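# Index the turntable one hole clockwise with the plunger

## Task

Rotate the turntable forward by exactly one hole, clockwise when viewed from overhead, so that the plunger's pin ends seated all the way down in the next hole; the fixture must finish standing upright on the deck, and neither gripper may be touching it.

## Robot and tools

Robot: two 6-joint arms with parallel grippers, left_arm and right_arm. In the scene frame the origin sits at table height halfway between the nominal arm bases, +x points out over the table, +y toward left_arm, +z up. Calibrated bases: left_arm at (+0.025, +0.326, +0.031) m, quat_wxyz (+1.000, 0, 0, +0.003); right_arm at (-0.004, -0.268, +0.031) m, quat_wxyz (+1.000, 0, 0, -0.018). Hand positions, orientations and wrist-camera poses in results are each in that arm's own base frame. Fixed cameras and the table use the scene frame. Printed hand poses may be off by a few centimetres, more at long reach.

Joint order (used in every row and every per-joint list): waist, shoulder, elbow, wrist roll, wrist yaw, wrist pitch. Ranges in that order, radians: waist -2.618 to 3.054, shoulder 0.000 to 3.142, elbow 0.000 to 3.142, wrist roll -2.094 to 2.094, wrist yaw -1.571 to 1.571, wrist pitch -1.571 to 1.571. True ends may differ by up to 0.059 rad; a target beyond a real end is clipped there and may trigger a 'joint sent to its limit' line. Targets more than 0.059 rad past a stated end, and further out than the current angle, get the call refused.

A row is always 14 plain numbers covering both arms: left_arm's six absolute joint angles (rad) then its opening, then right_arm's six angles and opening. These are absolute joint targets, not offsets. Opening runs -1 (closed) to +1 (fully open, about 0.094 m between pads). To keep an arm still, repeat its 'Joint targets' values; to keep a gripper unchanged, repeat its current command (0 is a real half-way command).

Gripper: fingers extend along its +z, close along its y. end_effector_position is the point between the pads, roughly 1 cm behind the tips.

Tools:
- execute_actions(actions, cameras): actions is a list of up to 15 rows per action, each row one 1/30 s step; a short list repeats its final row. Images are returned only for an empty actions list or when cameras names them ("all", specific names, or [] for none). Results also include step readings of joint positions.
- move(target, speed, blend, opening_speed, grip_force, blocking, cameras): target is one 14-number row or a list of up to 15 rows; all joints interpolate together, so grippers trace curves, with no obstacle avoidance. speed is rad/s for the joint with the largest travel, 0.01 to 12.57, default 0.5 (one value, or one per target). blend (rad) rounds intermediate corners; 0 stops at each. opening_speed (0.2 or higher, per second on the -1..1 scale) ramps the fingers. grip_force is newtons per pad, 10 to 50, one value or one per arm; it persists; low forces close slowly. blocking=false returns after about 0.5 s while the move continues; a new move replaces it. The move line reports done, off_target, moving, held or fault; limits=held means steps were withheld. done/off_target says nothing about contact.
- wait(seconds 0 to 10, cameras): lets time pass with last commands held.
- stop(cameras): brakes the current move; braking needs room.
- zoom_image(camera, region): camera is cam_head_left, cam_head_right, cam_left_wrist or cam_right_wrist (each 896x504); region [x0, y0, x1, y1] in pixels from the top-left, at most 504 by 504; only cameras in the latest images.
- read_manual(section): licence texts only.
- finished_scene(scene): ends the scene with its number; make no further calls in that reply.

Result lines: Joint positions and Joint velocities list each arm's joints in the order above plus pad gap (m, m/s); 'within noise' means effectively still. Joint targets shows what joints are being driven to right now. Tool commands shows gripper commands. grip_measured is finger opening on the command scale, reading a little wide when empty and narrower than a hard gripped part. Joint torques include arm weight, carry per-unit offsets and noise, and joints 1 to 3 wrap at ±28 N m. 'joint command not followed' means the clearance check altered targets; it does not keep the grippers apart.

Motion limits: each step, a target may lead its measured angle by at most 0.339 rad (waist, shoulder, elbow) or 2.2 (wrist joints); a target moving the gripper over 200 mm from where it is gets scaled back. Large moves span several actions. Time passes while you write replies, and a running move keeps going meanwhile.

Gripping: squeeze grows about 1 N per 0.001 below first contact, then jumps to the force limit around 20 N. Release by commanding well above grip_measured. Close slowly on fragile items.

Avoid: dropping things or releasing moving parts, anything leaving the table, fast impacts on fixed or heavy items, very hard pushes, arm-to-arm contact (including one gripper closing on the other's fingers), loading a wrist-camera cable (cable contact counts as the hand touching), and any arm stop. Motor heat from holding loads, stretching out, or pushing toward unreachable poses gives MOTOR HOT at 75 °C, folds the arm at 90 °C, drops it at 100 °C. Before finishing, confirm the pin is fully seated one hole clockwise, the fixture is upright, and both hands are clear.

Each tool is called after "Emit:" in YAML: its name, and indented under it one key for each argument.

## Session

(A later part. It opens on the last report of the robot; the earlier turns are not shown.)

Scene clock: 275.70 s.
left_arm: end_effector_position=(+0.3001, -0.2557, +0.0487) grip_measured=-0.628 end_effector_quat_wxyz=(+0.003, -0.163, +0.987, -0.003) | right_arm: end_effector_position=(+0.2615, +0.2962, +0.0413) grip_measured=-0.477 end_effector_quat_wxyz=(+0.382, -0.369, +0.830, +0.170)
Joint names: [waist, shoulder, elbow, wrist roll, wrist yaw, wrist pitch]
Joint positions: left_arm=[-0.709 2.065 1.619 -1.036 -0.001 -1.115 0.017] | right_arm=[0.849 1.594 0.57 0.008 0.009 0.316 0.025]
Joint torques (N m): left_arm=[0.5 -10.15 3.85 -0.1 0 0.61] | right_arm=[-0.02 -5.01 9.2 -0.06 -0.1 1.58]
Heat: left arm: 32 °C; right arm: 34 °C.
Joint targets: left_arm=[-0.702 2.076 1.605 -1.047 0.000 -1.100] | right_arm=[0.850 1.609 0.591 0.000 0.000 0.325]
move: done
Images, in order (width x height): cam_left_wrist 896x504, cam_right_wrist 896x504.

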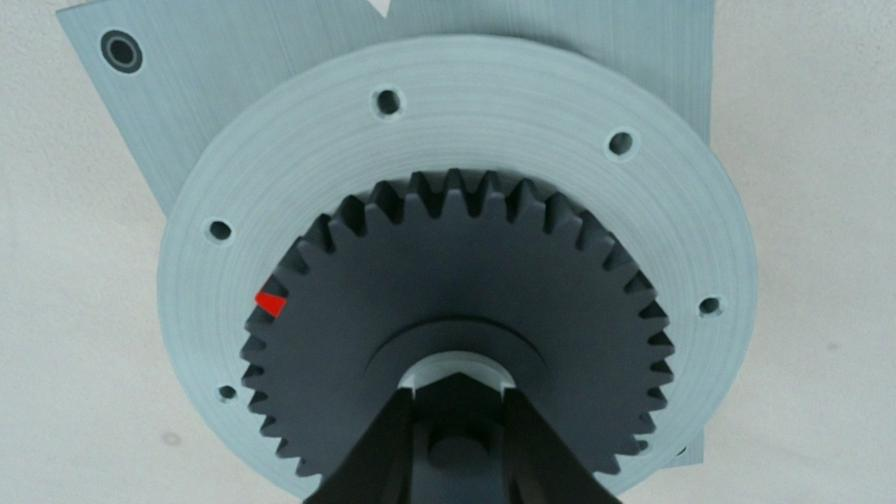

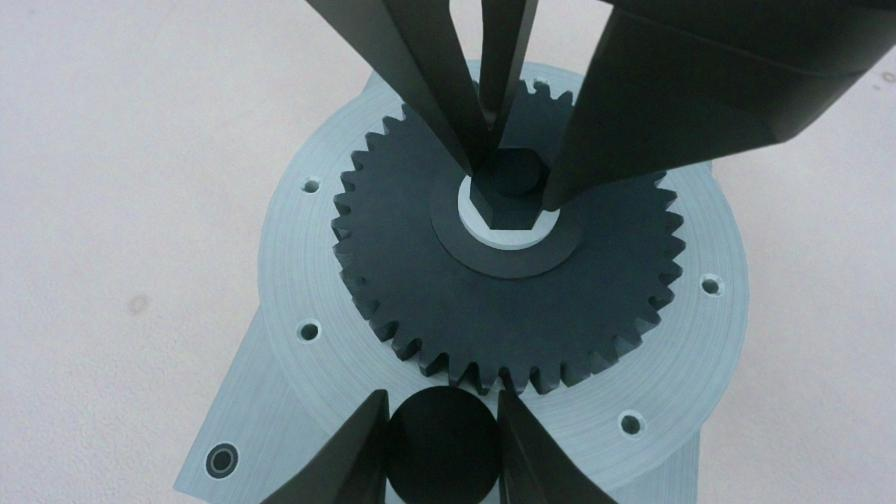

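Emit:
move:
  target: [-0.702,2.076,1.605,-1.047,0,-1.10,-0.75,0.85,1.568,0.613,0,0,0.258,-0.62]
  speed: 0.1
  cameras: ["cam_right_wrist","cam_left_wrist"]

Emit:
zoom_image:
  camera: "cam_right_wrist"
  region: [300, 200, 600, 504]

Scene clock: 286.37 s.
left_arm: end_effector_position=(+0.3001, -0.2557, +0.0487) grip_measured=-0.628 end_effector_quat_wxyz=(+0.003, -0.163, +0.987, -0.003) | right_arm: end_effector_position=(+0.2615, +0.2962, +0.0412) grip_measured=-0.477 end_effector_quat_wxyz=(+0.373, -0.371, +0.834, +0.166)
Joint names: [waist, shoulder, elbow, wrist roll, wrist yaw, wrist pitch]
Joint positions: left_arm=[-0.709 2.065 1.619 -1.036 -0.001 -1.115 0.017] | right_arm=[0.849 1.593 0.592 0.008 0.009 0.271 0.025]
Joint torques (N m): left_arm=[0.5 -10.19 3.85 -0.11 0.01 0.6] | right_arm=[0.01 -8.06 9.4 -0.07 -0.1 1.37]
Heat: left arm: 32 °C; right arm: 34 °C.
Joint targets: left_arm=[-0.702 2.076 1.605 -1.047 0.000 -1.100] | right_arm=[0.850 1.568 0.613 0.000 0.000 0.258]
move: done
Images, in order (width x height): cam_left_wrist 896x504, cam_right_wrist 896x504.

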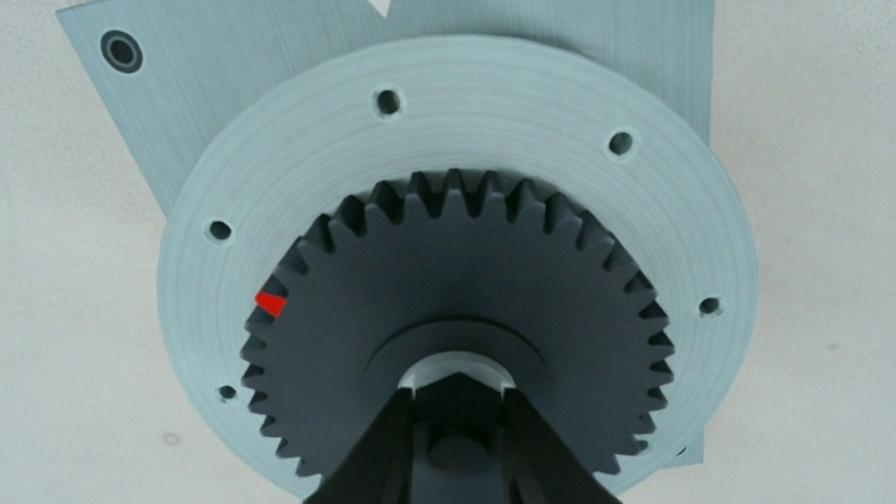

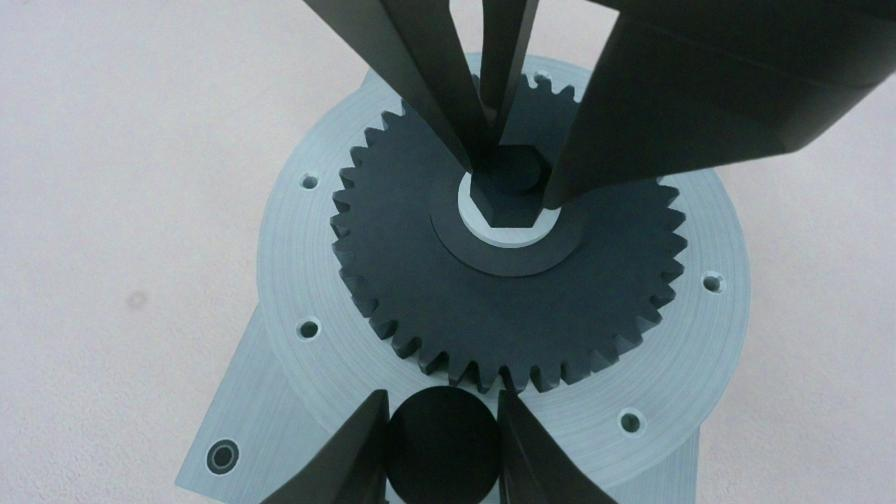

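Scaled by 1.658 from the camera's 896x504 image, which has a finer 1280x720 frame.

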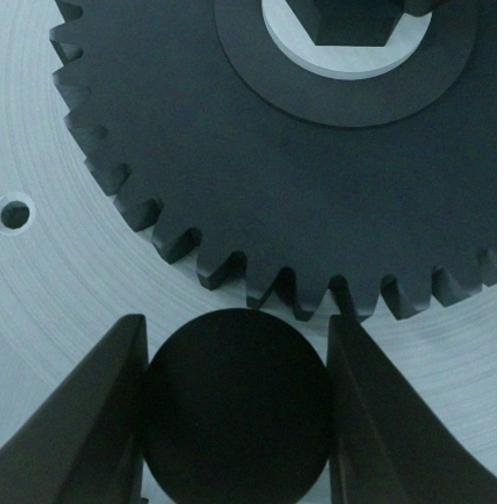

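Emit:
move:
  target: [-0.702,2.076,1.605,-1.047,0,-1.10,-0.75,0.85,1.527,0.613,0,0,0.215,-0.62]
  speed: 0.1
  cameras: ["cam_right_wrist","cam_left_wrist"]

Emit:
zoom_image:
  camera: "cam_right_wrist"
  region: [300, 200, 600, 504]

Scene clock: 295.67 s.
left_arm: end_effector_position=(+0.2996, -0.2562, +0.0487) grip_measured=-0.628 end_effector_quat_wxyz=(+0.002, -0.164, +0.986, -0.004) | right_arm: end_effector_position=(+0.2597, +0.2941, +0.0415) grip_measured=-0.477 end_effector_quat_wxyz=(+0.366, -0.372, +0.837, +0.163)
Joint names: [waist, shoulder, elbow, wrist roll, wrist yaw, wrist pitch]
Joint positions: left_arm=[-0.709 2.065 1.619 -1.038 0.003 -1.115 0.017] | right_arm=[0.849 1.581 0.597 0.008 0.009 0.238 0.025]
Joint torques (N m): left_arm=[0.5 -10.15 3.82 -0.08 -0.03 0.61] | right_arm=[-0.01 -10.41 8.84 -0.06 -0.11 1.25]
Heat: left arm: 32 °C; right arm: 34 °C.
Joint targets: left_arm=[-0.702 2.076 1.605 -1.047 0.000 -1.100] | right_arm=[0.850 1.527 0.613 0.000 0.000 0.215]
move: off_target (right_arm); right_arm: the shoulder is farthest, 0.054 rad from its target
Images, in order (width x height): cam_left_wrist 896x504, cam_right_wrist 896x504.

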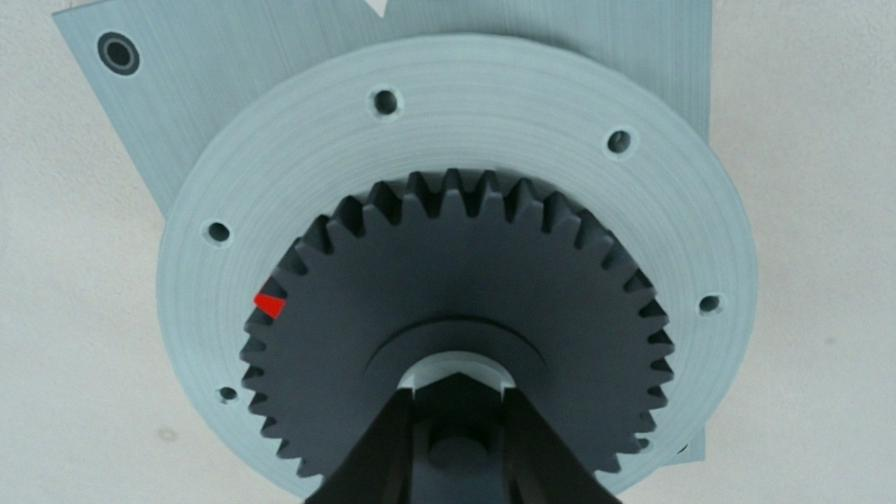

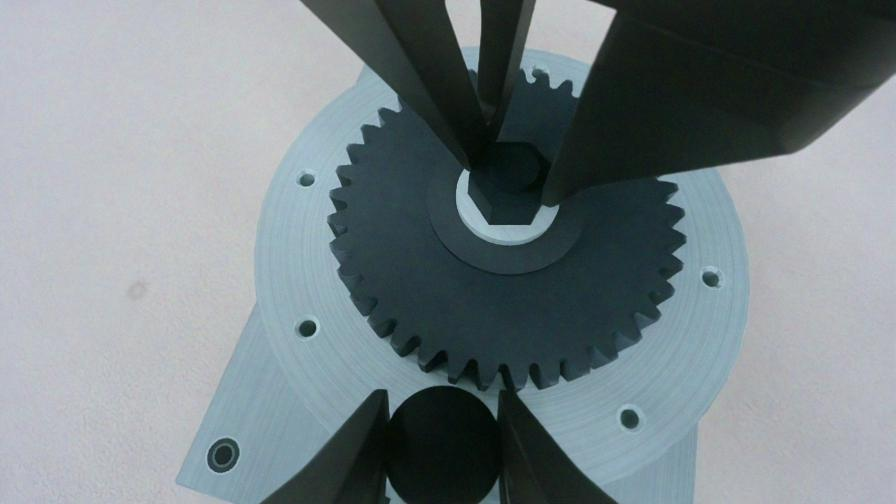

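Scaled by 1.658 from the camera's 896x504 image, which has a finer 1280x720 frame.

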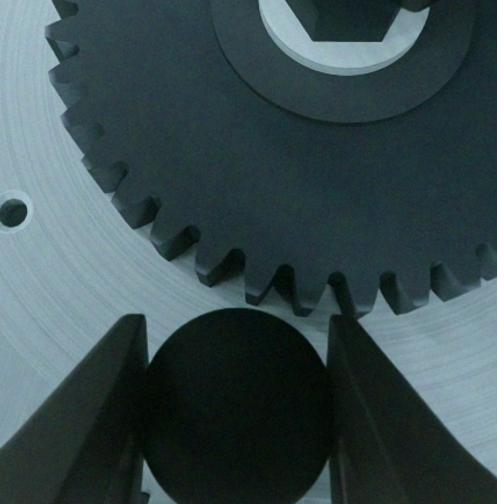

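Emit:
move:
  target: [-0.702,2.076,1.605,-1.047,0,-1.10,-0.75,0.85,1.485,0.617,0,0,0.22,-0.62]
  speed: 0.1
  cameras: ["cam_right_wrist","cam_left_wrist"]

Emit:
zoom_image:
  camera: "cam_right_wrist"
  region: [300, 200, 600, 504]

Scene clock: 309.07 s.
left_arm: end_effector_position=(+0.2971, -0.2591, +0.0487) grip_measured=-0.628 end_effector_quat_wxyz=(-0.006, -0.166, +0.986, -0.011) | right_arm: end_effector_position=(+0.2565, +0.2905, +0.0429) grip_measured=-0.477 end_effector_quat_wxyz=(+0.360, -0.373, +0.840, +0.160)
Joint names: [waist, shoulder, elbow, wrist roll, wrist yaw, wrist pitch]
Joint positions: left_arm=[-0.709 2.065 1.619 -1.043 0.024 -1.115 0.017] | right_arm=[0.849 1.559 0.597 0.008 0.009 0.2 0.025]
Joint torques (N m): left_arm=[0.47 -10.17 3.82 -0.03 -0.23 0.6] | right_arm=[0.01 -11.86 9.33 -0.06 -0.1 1.62]
Heat: left arm: 32 °C; right arm: 34 °C.
Joint targets: left_arm=[-0.702 2.076 1.605 -1.047 0.000 -1.100] | right_arm=[0.850 1.485 0.617 0.000 0.000 0.220]
move: off_target (right_arm); right_arm: the shoulder is farthest, 0.074 rad from its target
Images, in order (width x height): cam_left_wrist 896x504, cam_right_wrist 896x504.

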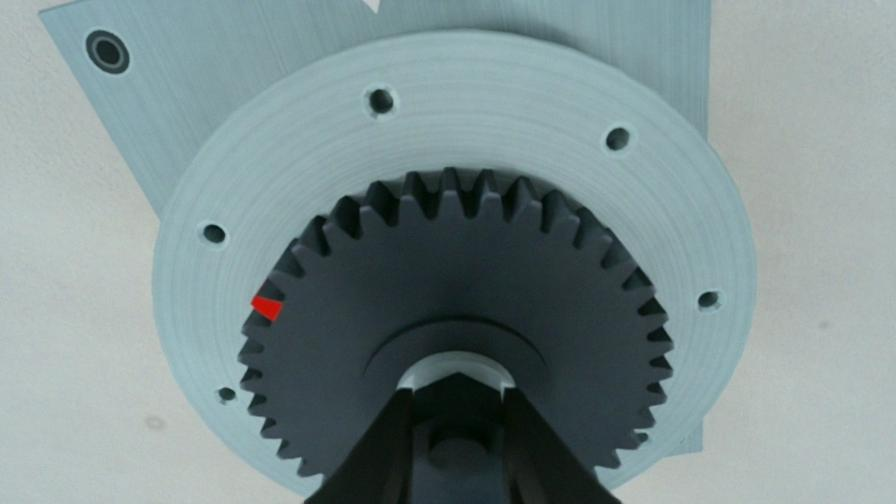

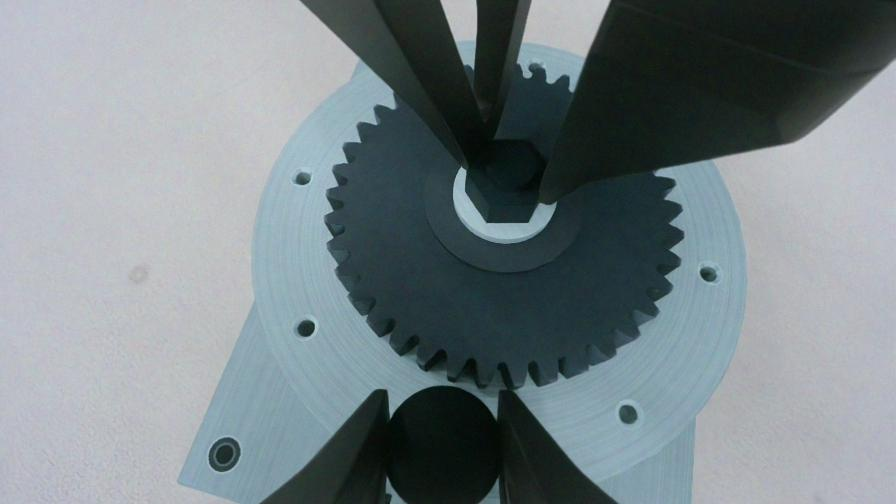

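Scaled by 1.658 from the camera's 896x504 image, which has a finer 1280x720 frame.

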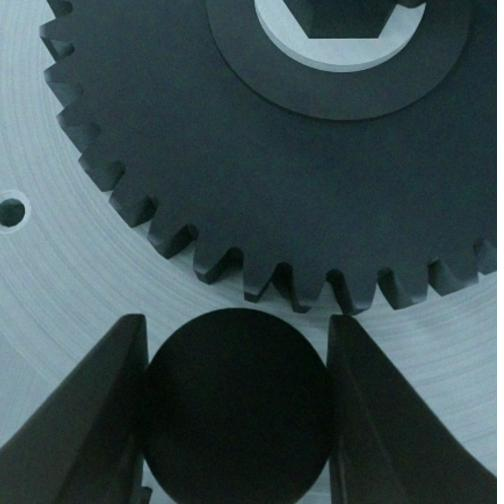

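Emit:
move:
  target: [-0.702,2.076,1.605,-1.047,0,-1.10,-0.75,0.85,1.485,0.665,0,0,0.15,-0.68]
  speed: 0.1
  cameras: ["cam_right_wrist","cam_left_wrist"]

Emit:
zoom_image:
  camera: "cam_right_wrist"
  region: [300, 200, 600, 504]

Scene clock: 318.77 s.
left_arm: end_effector_position=(+0.2965, -0.2598, +0.0488) grip_measured=-0.628 end_effector_quat_wxyz=(-0.009, -0.168, +0.986, -0.013) | right_arm: end_effector_position=(+0.2561, +0.2900, +0.0430) grip_measured=-0.477 end_effector_quat_wxyz=(+0.348, -0.376, +0.845, +0.154)
Joint names: [waist, shoulder, elbow, wrist roll, wrist yaw, wrist pitch]
Joint positions: left_arm=[-0.709 2.065 1.619 -1.047 0.03 -1.115 0.017] | right_arm=[0.849 1.559 0.624 0.008 0.009 0.144 0.025]
Joint torques (N m): left_arm=[0.5 -10.17 3.79 0.02 -0.27 0.61] | right_arm=[-0.01 -11.95 11.41 -0.07 -0.11 1.47]
Heat: left arm: 32 °C; right arm: 34 °C.
Joint targets: left_arm=[-0.702 2.076 1.605 -1.047 0.000 -1.100] | right_arm=[0.850 1.485 0.665 0.000 0.000 0.150]
move: off_target (right_arm); right_arm: the shoulder is farthest, 0.074 rad from its target
Images, in order (width x height): cam_left_wrist 896x504, cam_right_wrist 896x504.

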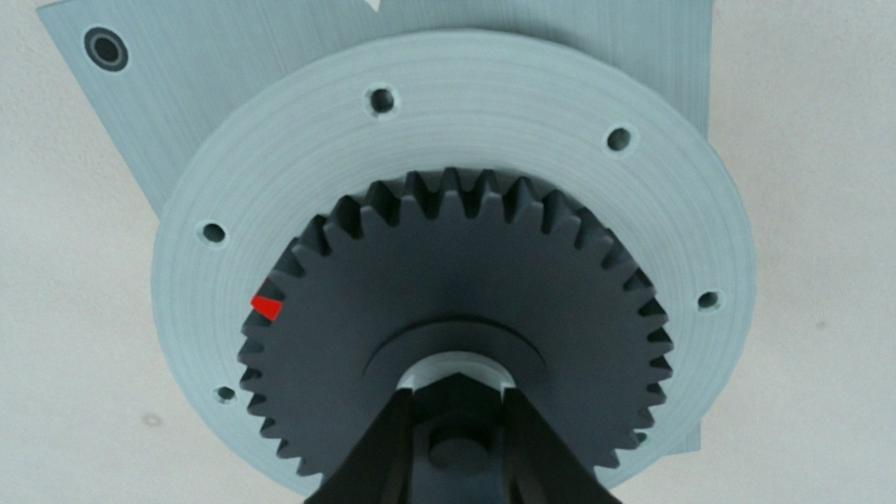

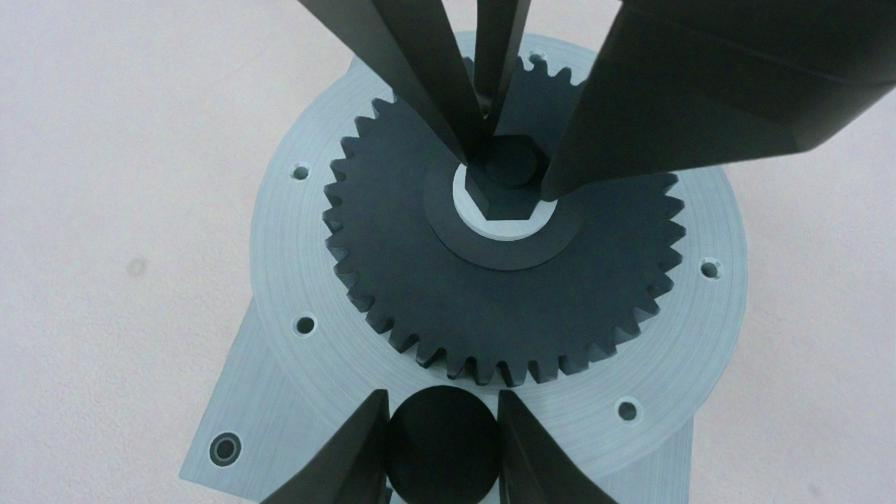

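Scaled by 1.658 from the camera's 896x504 image, which has a finer 1280x720 frame.

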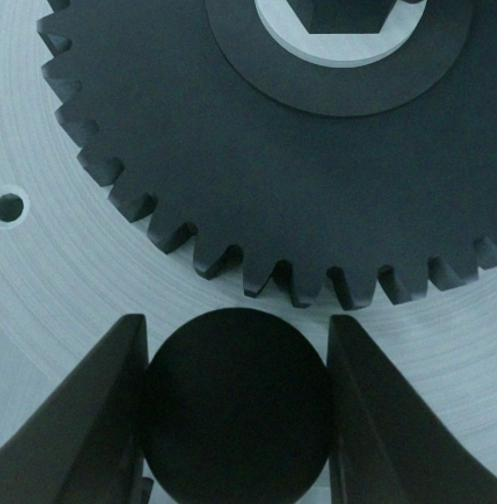

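Emit:
move:
  target: [-0.702,2.076,1.605,-1.047,0,-1.10,-0.75,0.85,1.485,0.72,0,0,0.08,-0.68]
  speed: 0.1
  cameras: ["cam_right_wrist","cam_left_wrist"]

Emit:
zoom_image:
  camera: "cam_right_wrist"
  region: [300, 200, 600, 504]

Scene clock: 334.93 s.
left_arm: end_effector_position=(+0.2944, -0.2617, +0.0487) grip_measured=-0.628 end_effector_quat_wxyz=(-0.020, -0.173, +0.984, -0.021) | right_arm: end_effector_position=(+0.2562, +0.2891, +0.0443) grip_measured=-0.478 end_effector_quat_wxyz=(+0.333, -0.379, +0.851, +0.145)
Joint names: [waist, shoulder, elbow, wrist roll, wrist yaw, wrist pitch]
Joint positions: left_arm=[-0.703 2.065 1.617 -1.051 0.057 -1.115 0.017] | right_arm=[0.849 1.559 0.664 0.007 0.013 0.067 0.025]
Joint torques (N m): left_arm=[0.03 -10.14 3.92 0.06 -0.51 0.6] | right_arm=[-0.03 -12.03 13.15 -0.06 -0.15 1.48]
Heat: left arm: 32 °C; right arm: 36 °C.
Joint targets: left_arm=[-0.702 2.076 1.605 -1.047 0.000 -1.100] | right_arm=[0.850 1.485 0.720 0.000 0.000 0.080]
move: off_target (left_arm, right_arm); left_arm: the wrist yaw is farthest, 0.057 rad from its target; right_arm: the shoulder is farthest, 0.074 rad from its target
Images, in order (width x height): cam_left_wrist 896x504, cam_right_wrist 896x504.

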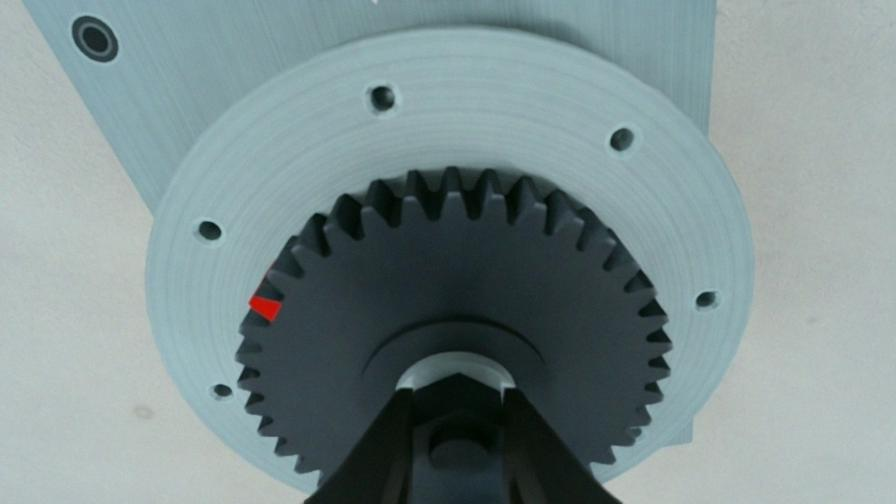

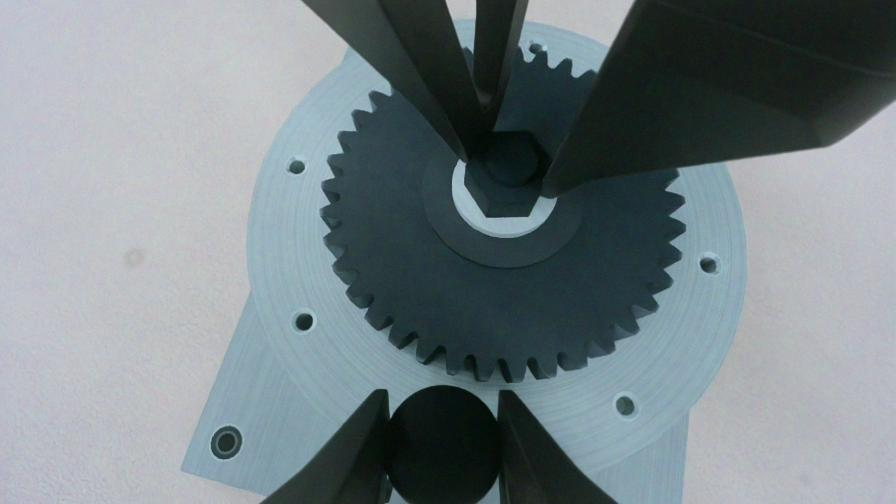

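Scaled by 1.658 from the camera's 896x504 image, which has a finer 1280x720 frame.

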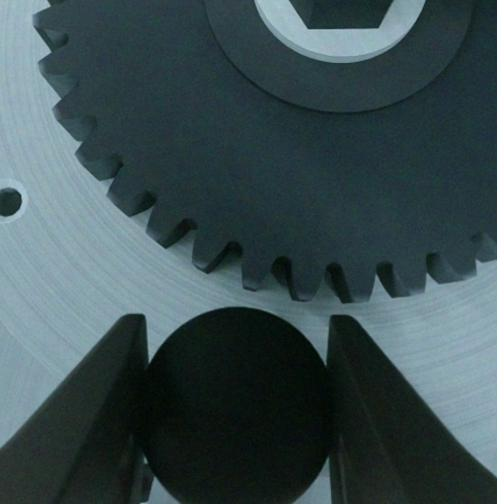

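Emit:
move:
  target: [-0.702,2.076,1.605,-1.047,0,-1.10,-0.75,0.85,1.47,0.80,0,0,0.06,-0.75]
  speed: 0.1
  cameras: ["cam_right_wrist","cam_left_wrist"]

Emit:
zoom_image:
  camera: "cam_right_wrist"
  region: [300, 200, 600, 504]

Emit:
zoom_image:
  camera: "cam_left_wrist"
  region: [300, 200, 800, 504]

Scene clock: 352.17 s.
left_arm: end_effector_position=(+0.2944, -0.2618, +0.0487) grip_measured=-0.628 end_effector_quat_wxyz=(-0.020, -0.173, +0.984, -0.021) | right_arm: end_effector_position=(+0.2560, +0.2885, +0.0431) grip_measured=-0.478 end_effector_quat_wxyz=(+0.331, -0.379, +0.852, +0.144)
Joint names: [waist, shoulder, elbow, wrist roll, wrist yaw, wrist pitch]
Joint positions: left_arm=[-0.703 2.065 1.617 -1.051 0.058 -1.115 0.017] | right_arm=[0.849 1.561 0.663 0.007 0.014 0.066 0.025]
Joint torques (N m): left_arm=[0.03 -10.19 3.9 0.06 -0.51 0.59] | right_arm=[-0.08 -6.19 7.73 0.04 -0.01 1.37]
Heat: left arm: 32 °C; right arm: 37 °C.
Joint targets: left_arm=[-0.702 2.076 1.605 -1.047 0.000 -1.100] | right_arm=[0.849 1.559 0.664 0.007 0.013 0.066]
move: held (right_arm; a check stopped the path), off_target (left_arm); limits=held; left_arm: the wrist yaw is farthest, 0.058 rad from its target; right_arm: the elbow is farthest, 0.137 rad from its target
joint command not followed: on one or more control steps a check withheld the commanded joint targets of the right arm, and it was not sent them on those steps.
cause: the commanded joint targets, or the way to them, would bring a part of the robot too close to another arm (this arm's wrist camera and the left arm's wrist (the part past the wrist yaw), 48 mm apart when this arm was first held).
Images, in order (width x height): cam_left_wrist 896x504, cam_right_wrist 896x504.

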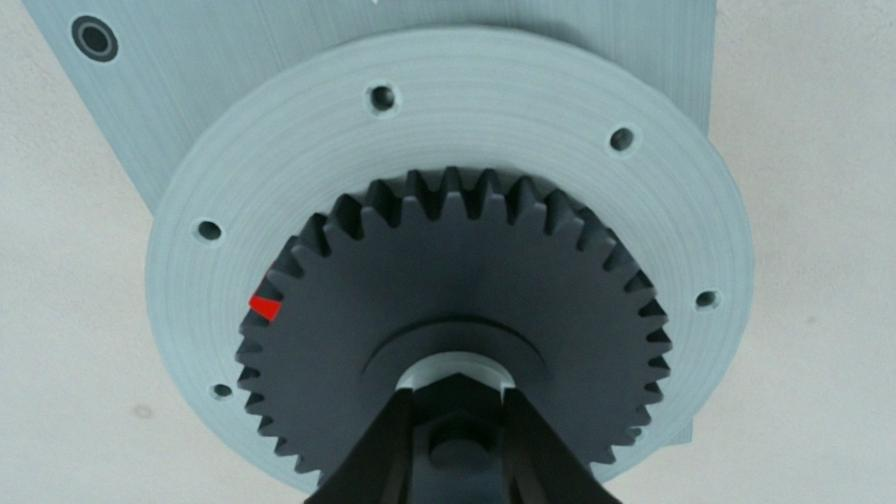

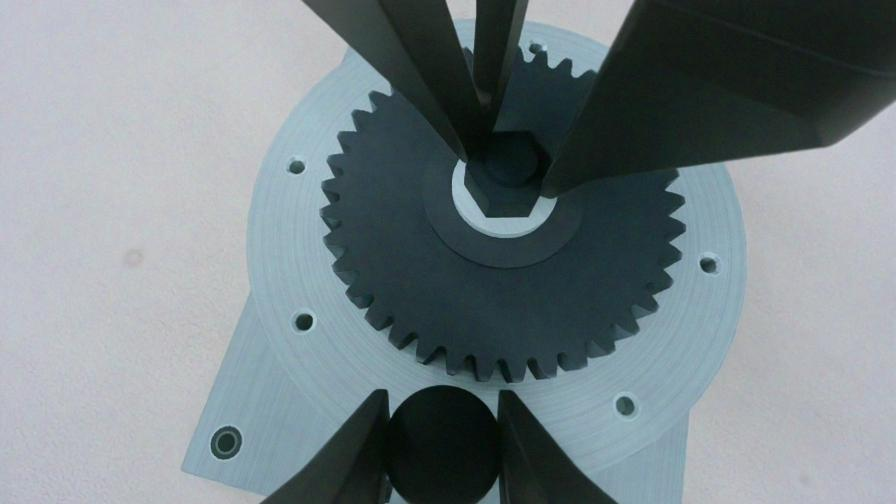

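Scaled by 1.658 from the camera's 896x504 image, which has a finer 1280x720 frame.

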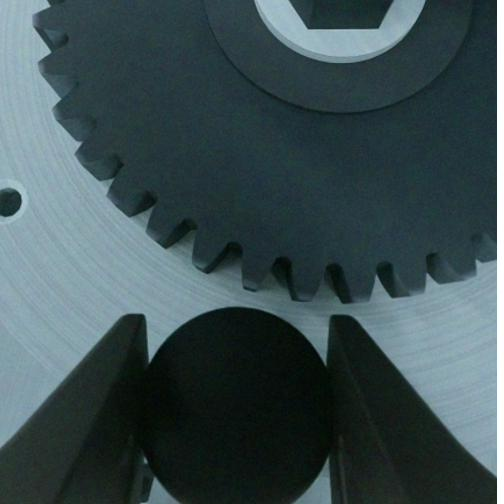

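Scaled by 1.008 from the camera's 896x504 image, which has a finer 1280x720 frame.

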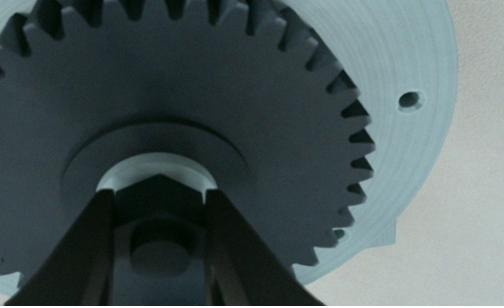

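Emit:
move:
  target:
    - [-0.702,2.076,1.605,-1.047,0,-1.10,-0.75,0.85,1.561,0.664,0,0,0.066,-0.1]
    - [-0.702,2.076,1.605,-1.047,0,-1.10,-0.75,0.85,1.247,0.333,0,0,0.314,-0.1]
    - [-0.702,2.076,1.605,-1.047,0,-1.10,-0.75,0.85,1.444,0.358,0,0,0.516,-0.1]
  speed: 0.3
  opening_speed: 0.6
  cameras: ["cam_right_wrist","cam_left_wrist","cam_head_left"]

Emit:
zoom_image:
  camera: "cam_right_wrist"
  region: [200, 0, 704, 504]

Scene clock: 387.20 s.
left_arm: end_effector_position=(+0.2962, -0.2596, +0.0485) grip_measured=-0.628 end_effector_quat_wxyz=(-0.013, -0.173, +0.985, -0.016) | right_arm: end_effector_position=(+0.2371, +0.2681, +0.0500) grip_measured=-0.102 end_effector_quat_wxyz=(+0.429, -0.359, +0.807, +0.191)
Joint names: [waist, shoulder, elbow, wrist roll, wrist yaw, wrist pitch]
Joint positions: left_arm=[-0.704 2.065 1.617 -1.051 0.039 -1.115 0.017] | right_arm=[0.849 1.435 0.342 0.006 0.01 0.5 0.042]
Joint torques (N m): left_arm=[0.14 -10.18 3.92 0.07 -0.35 0.6] | right_arm=[0.02 -3.66 8.55 -0.04 -0.12 1.74]
Heat: left arm: 33 °C; right arm: 35 °C.
Joint targets: left_arm=[-0.702 2.076 1.605 -1.047 0.000 -1.100] | right_arm=[0.850 1.444 0.358 0.000 0.000 0.516]
move: off_target (left_arm); left_arm: the wrist yaw is farthest, 0.039 rad from its target
Images, in order (width x height): cam_head_left 896x504, cam_left_wrist 896x504, cam_right_wrist 896x504.

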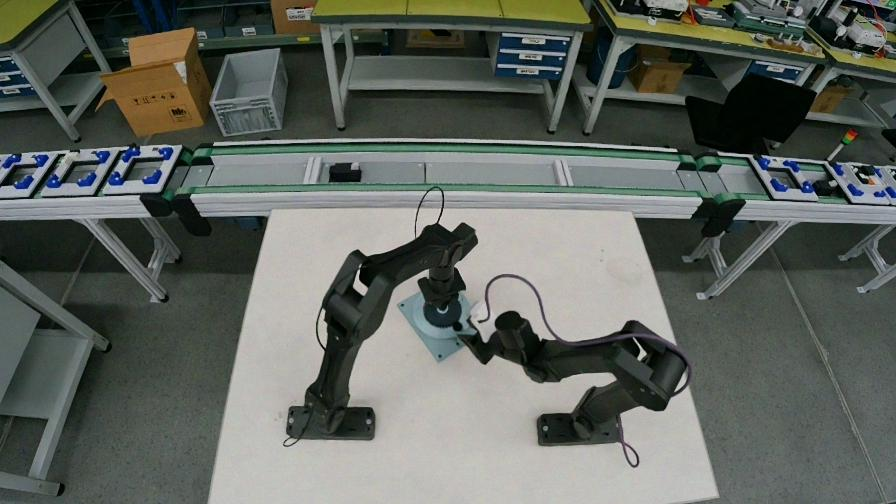

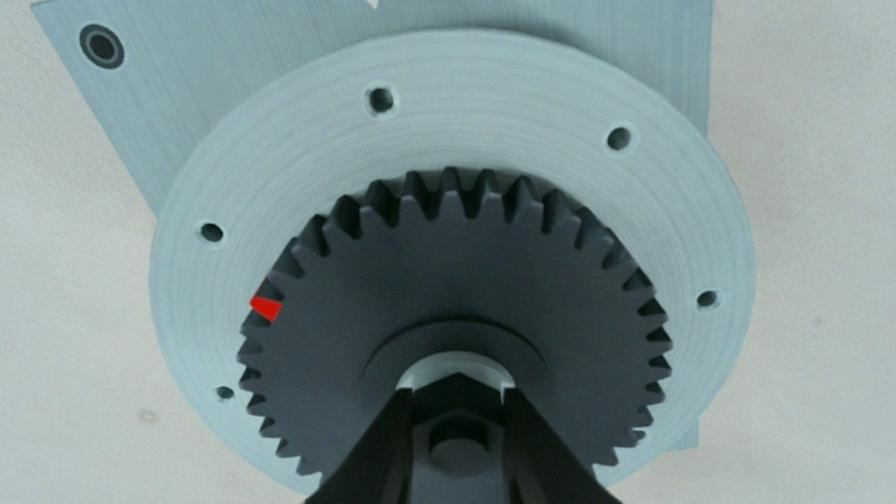

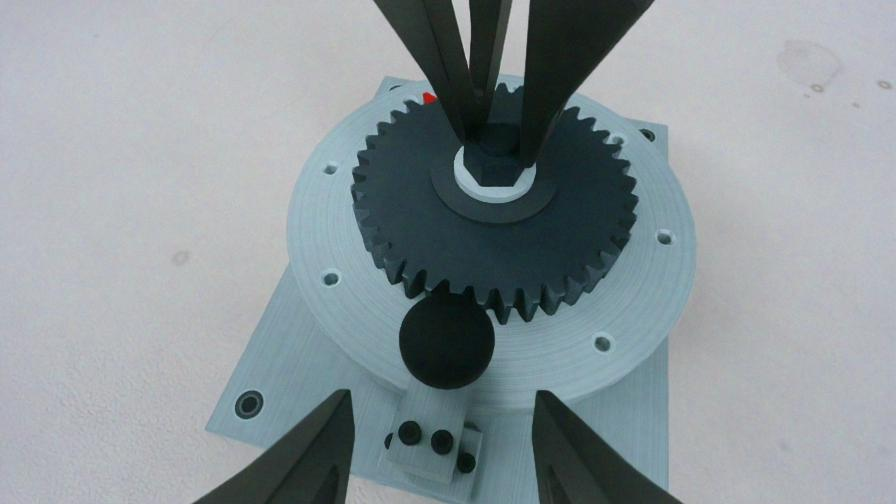

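Scaled by 1.000.

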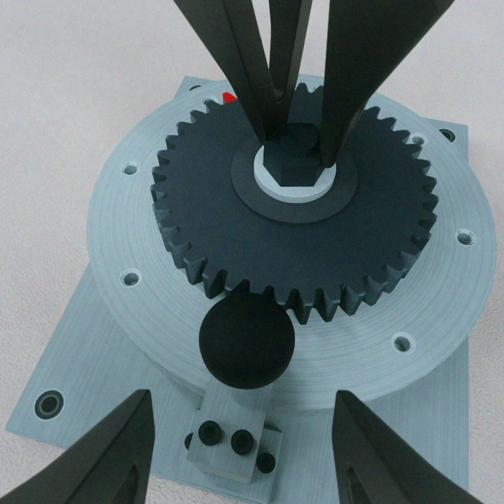

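Emit:
move:
  target: [-0.702,2.076,1.605,-1.047,0,-1.10,-0.75,0.85,1.666,0.392,0,0,0.734,-0.2]
  speed: 0.15
  cameras: ["cam_right_wrist"]

Emit:
zoom_image:
  camera: "cam_right_wrist"
  region: [300, 200, 600, 504]

Scene clock: 404.73 s.
left_arm: end_effector_position=(+0.2962, -0.2596, +0.0485) grip_measured=-0.628 end_effector_quat_wxyz=(-0.013, -0.173, +0.985, -0.016) | right_arm: end_effector_position=(+0.2527, +0.2859, +0.0309) grip_measured=-0.198 end_effector_quat_wxyz=(+0.442, -0.356, +0.800, +0.197)
Joint names: [waist, shoulder, elbow, wrist roll, wrist yaw, wrist pitch]
Joint positions: left_arm=[-0.704 2.065 1.617 -1.051 0.039 -1.115 0.017] | right_arm=[0.849 1.652 0.373 0.006 0.01 0.718 0.038]
Joint torques (N m): left_arm=[0.14 -10.19 3.89 0.06 -0.35 0.6] | right_arm=[0.01 -4.56 7.84 -0.05 -0.11 1.77]
Heat: left arm: 33 °C; right arm: 35 °C.
Joint targets: left_arm=[-0.702 2.076 1.605 -1.047 0.000 -1.100] | right_arm=[0.850 1.666 0.392 0.000 0.000 0.734]
move: off_target (left_arm); left_arm: the wrist yaw is farthest, 0.039 rad from its target
Images, in order (width x height): cam_right_wrist 896x504.

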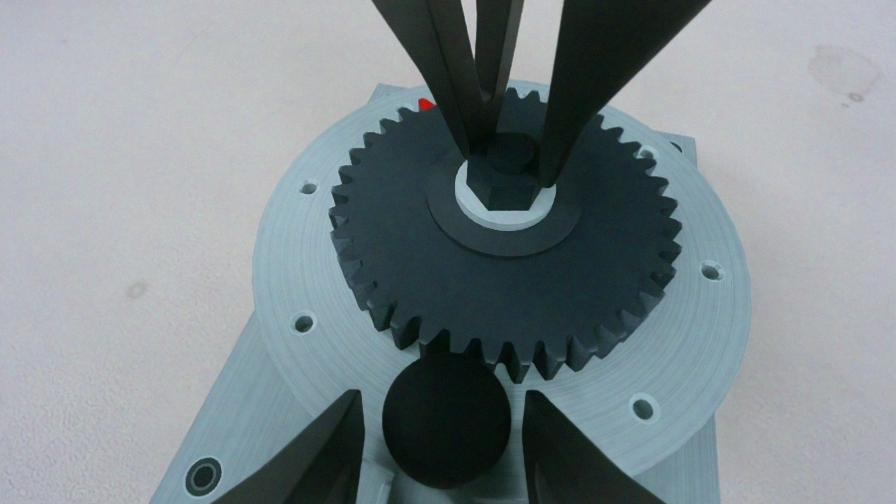

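Scaled by 1.658 from the camera's 896x504 image, which has a finer 1280x720 frame.

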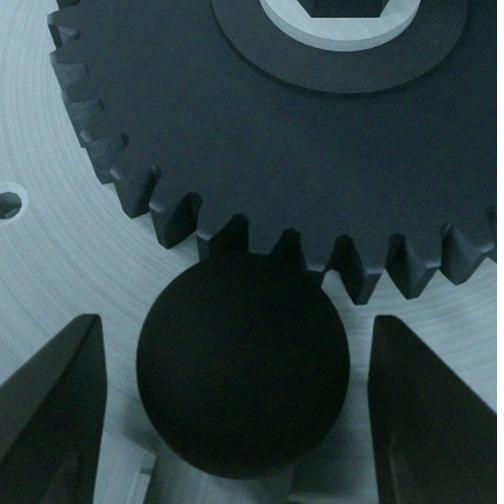

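Emit:
move:
  target:
    - [-0.702,2.076,1.605,-1.047,0,-1.10,-0.75,0.85,1.666,0.392,0,0,0.734,-0.65]
    - [-0.702,2.076,1.605,-1.047,0,-1.10,-0.75,0.85,1.612,0.443,0,0,0.766,-0.65]
  speed: 0.1
  opening_speed: 0.4
  cameras: ["cam_right_wrist","cam_left_wrist"]

Emit:
zoom_image:
  camera: "cam_right_wrist"
  region: [300, 200, 600, 504]

Scene clock: 427.20 s.
left_arm: end_effector_position=(+0.2962, -0.2596, +0.0485) grip_measured=-0.628 end_effector_quat_wxyz=(-0.013, -0.173, +0.985, -0.016) | right_arm: end_effector_position=(+0.2535, +0.2871, +0.0328) grip_measured=-0.477 end_effector_quat_wxyz=(+0.439, -0.357, +0.801, +0.196)
Joint names: [waist, shoulder, elbow, wrist roll, wrist yaw, wrist pitch]
Joint positions: left_arm=[-0.704 2.065 1.617 -1.051 0.039 -1.115 0.017] | right_arm=[0.849 1.641 0.387 0.006 0.009 0.685 0.025]
Joint torques (N m): left_arm=[0.13 -10.17 3.9 0.06 -0.35 0.61] | right_arm=[-0.01 -7.84 11.74 -0.06 -0.11 2.36]
Heat: left arm: 33 °C; right arm: 36 °C.
Joint targets: left_arm=[-0.702 2.076 1.605 -1.047 0.000 -1.100] | right_arm=[0.850 1.612 0.443 0.000 0.000 0.766]
move: off_target (left_arm, right_arm); left_arm: the wrist yaw is farthest, 0.039 rad from its target; right_arm: the wrist pitch is farthest, 0.081 rad from its target
Images, in order (width x height): cam_left_wrist 896x504, cam_right_wrist 896x504.

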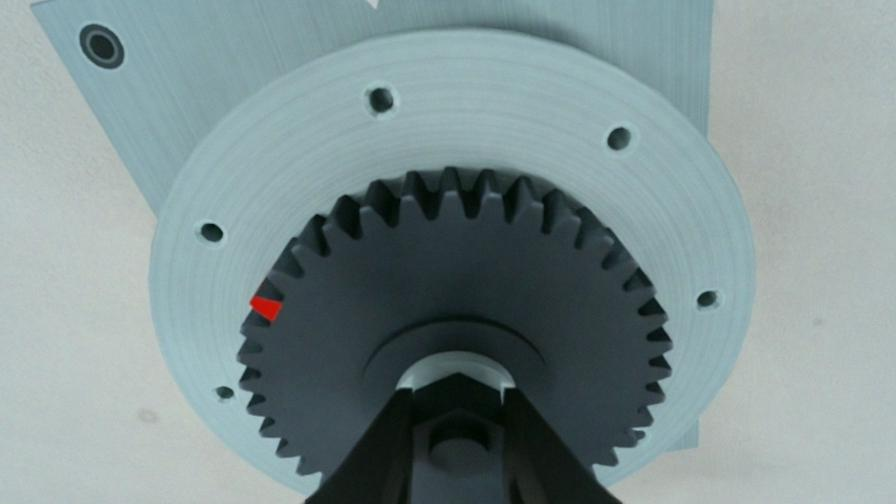

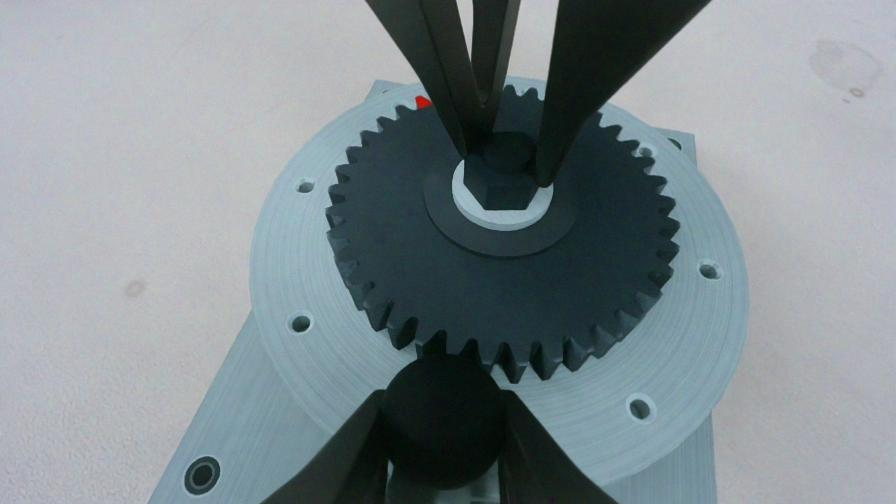

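Scaled by 1.658 from the camera's 896x504 image, which has a finer 1280x720 frame.

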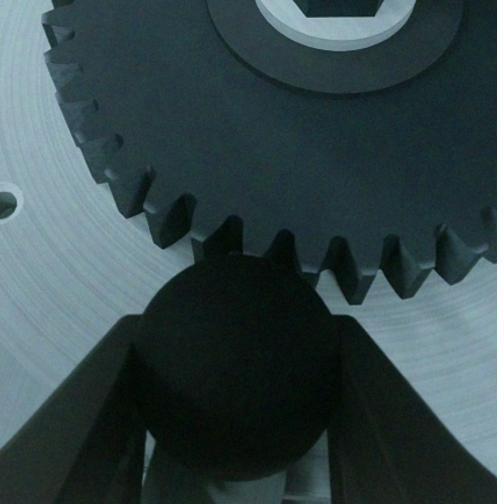

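Emit:
move:
  target: [-0.702,2.076,1.605,-1.047,0,-1.10,-0.75,0.85,1.555,0.478,0,0,0.83,-0.65]
  speed: 0.1
  cameras: ["cam_right_wrist","cam_left_wrist"]

Emit:
zoom_image:
  camera: "cam_right_wrist"
  region: [300, 200, 600, 504]

Scene clock: 436.80 s.
left_arm: end_effector_position=(+0.2962, -0.2596, +0.0485) grip_measured=-0.628 end_effector_quat_wxyz=(-0.013, -0.173, +0.985, -0.016) | right_arm: end_effector_position=(+0.2541, +0.2877, +0.0349) grip_measured=-0.477 end_effector_quat_wxyz=(+0.433, -0.358, +0.804, +0.193)
Joint names: [waist, shoulder, elbow, wrist roll, wrist yaw, wrist pitch]
Joint positions: left_arm=[-0.704 2.065 1.617 -1.051 0.039 -1.115 0.017] | right_arm=[0.849 1.624 0.404 0.006 0.009 0.637 0.025]
Joint torques (N m): left_arm=[0.12 -10.15 3.95 0.06 -0.36 0.59] | right_arm=[0.02 -11.08 13.56 -0.04 -0.11 3.38]
Heat: left arm: 33 °C; right arm: 39 °C.
Joint targets: left_arm=[-0.702 2.076 1.605 -1.047 0.000 -1.100] | right_arm=[0.850 1.555 0.478 0.000 0.000 0.830]
move: off_target (left_arm, right_arm); left_arm: the wrist yaw is farthest, 0.039 rad from its target; right_arm: the wrist pitch is farthest, 0.193 rad from its target
Images, in order (width x height): cam_left_wrist 896x504, cam_right_wrist 896x504.

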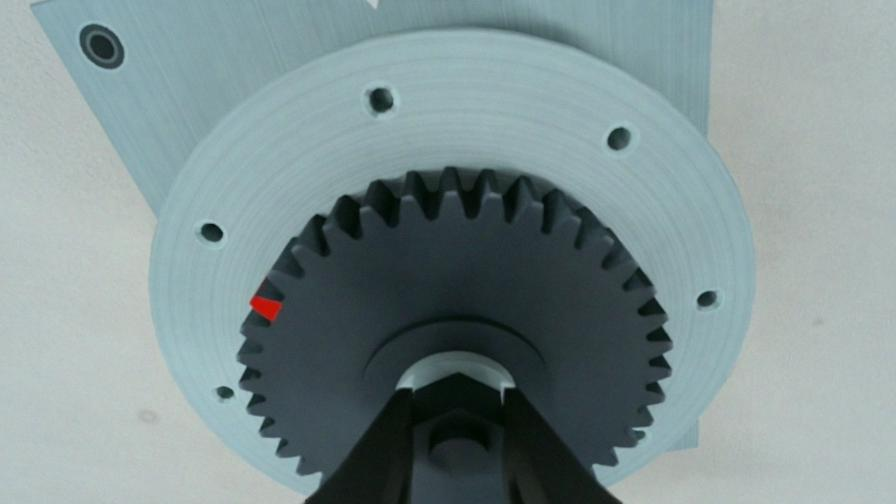

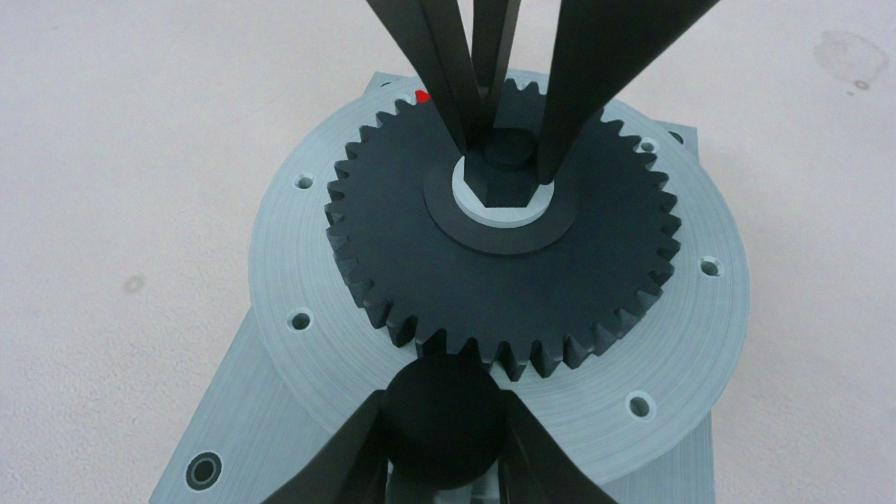

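Scaled by 1.658 from the camera's 896x504 image, which has a finer 1280x720 frame.

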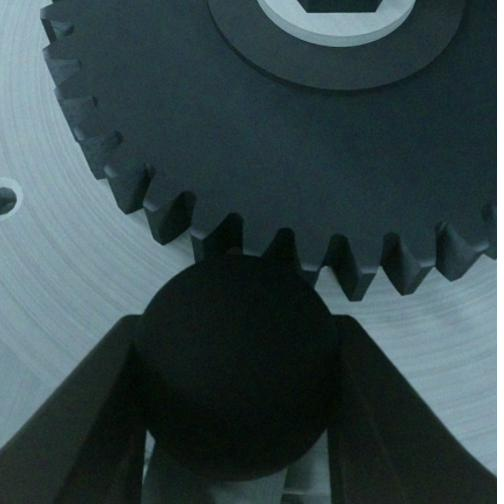

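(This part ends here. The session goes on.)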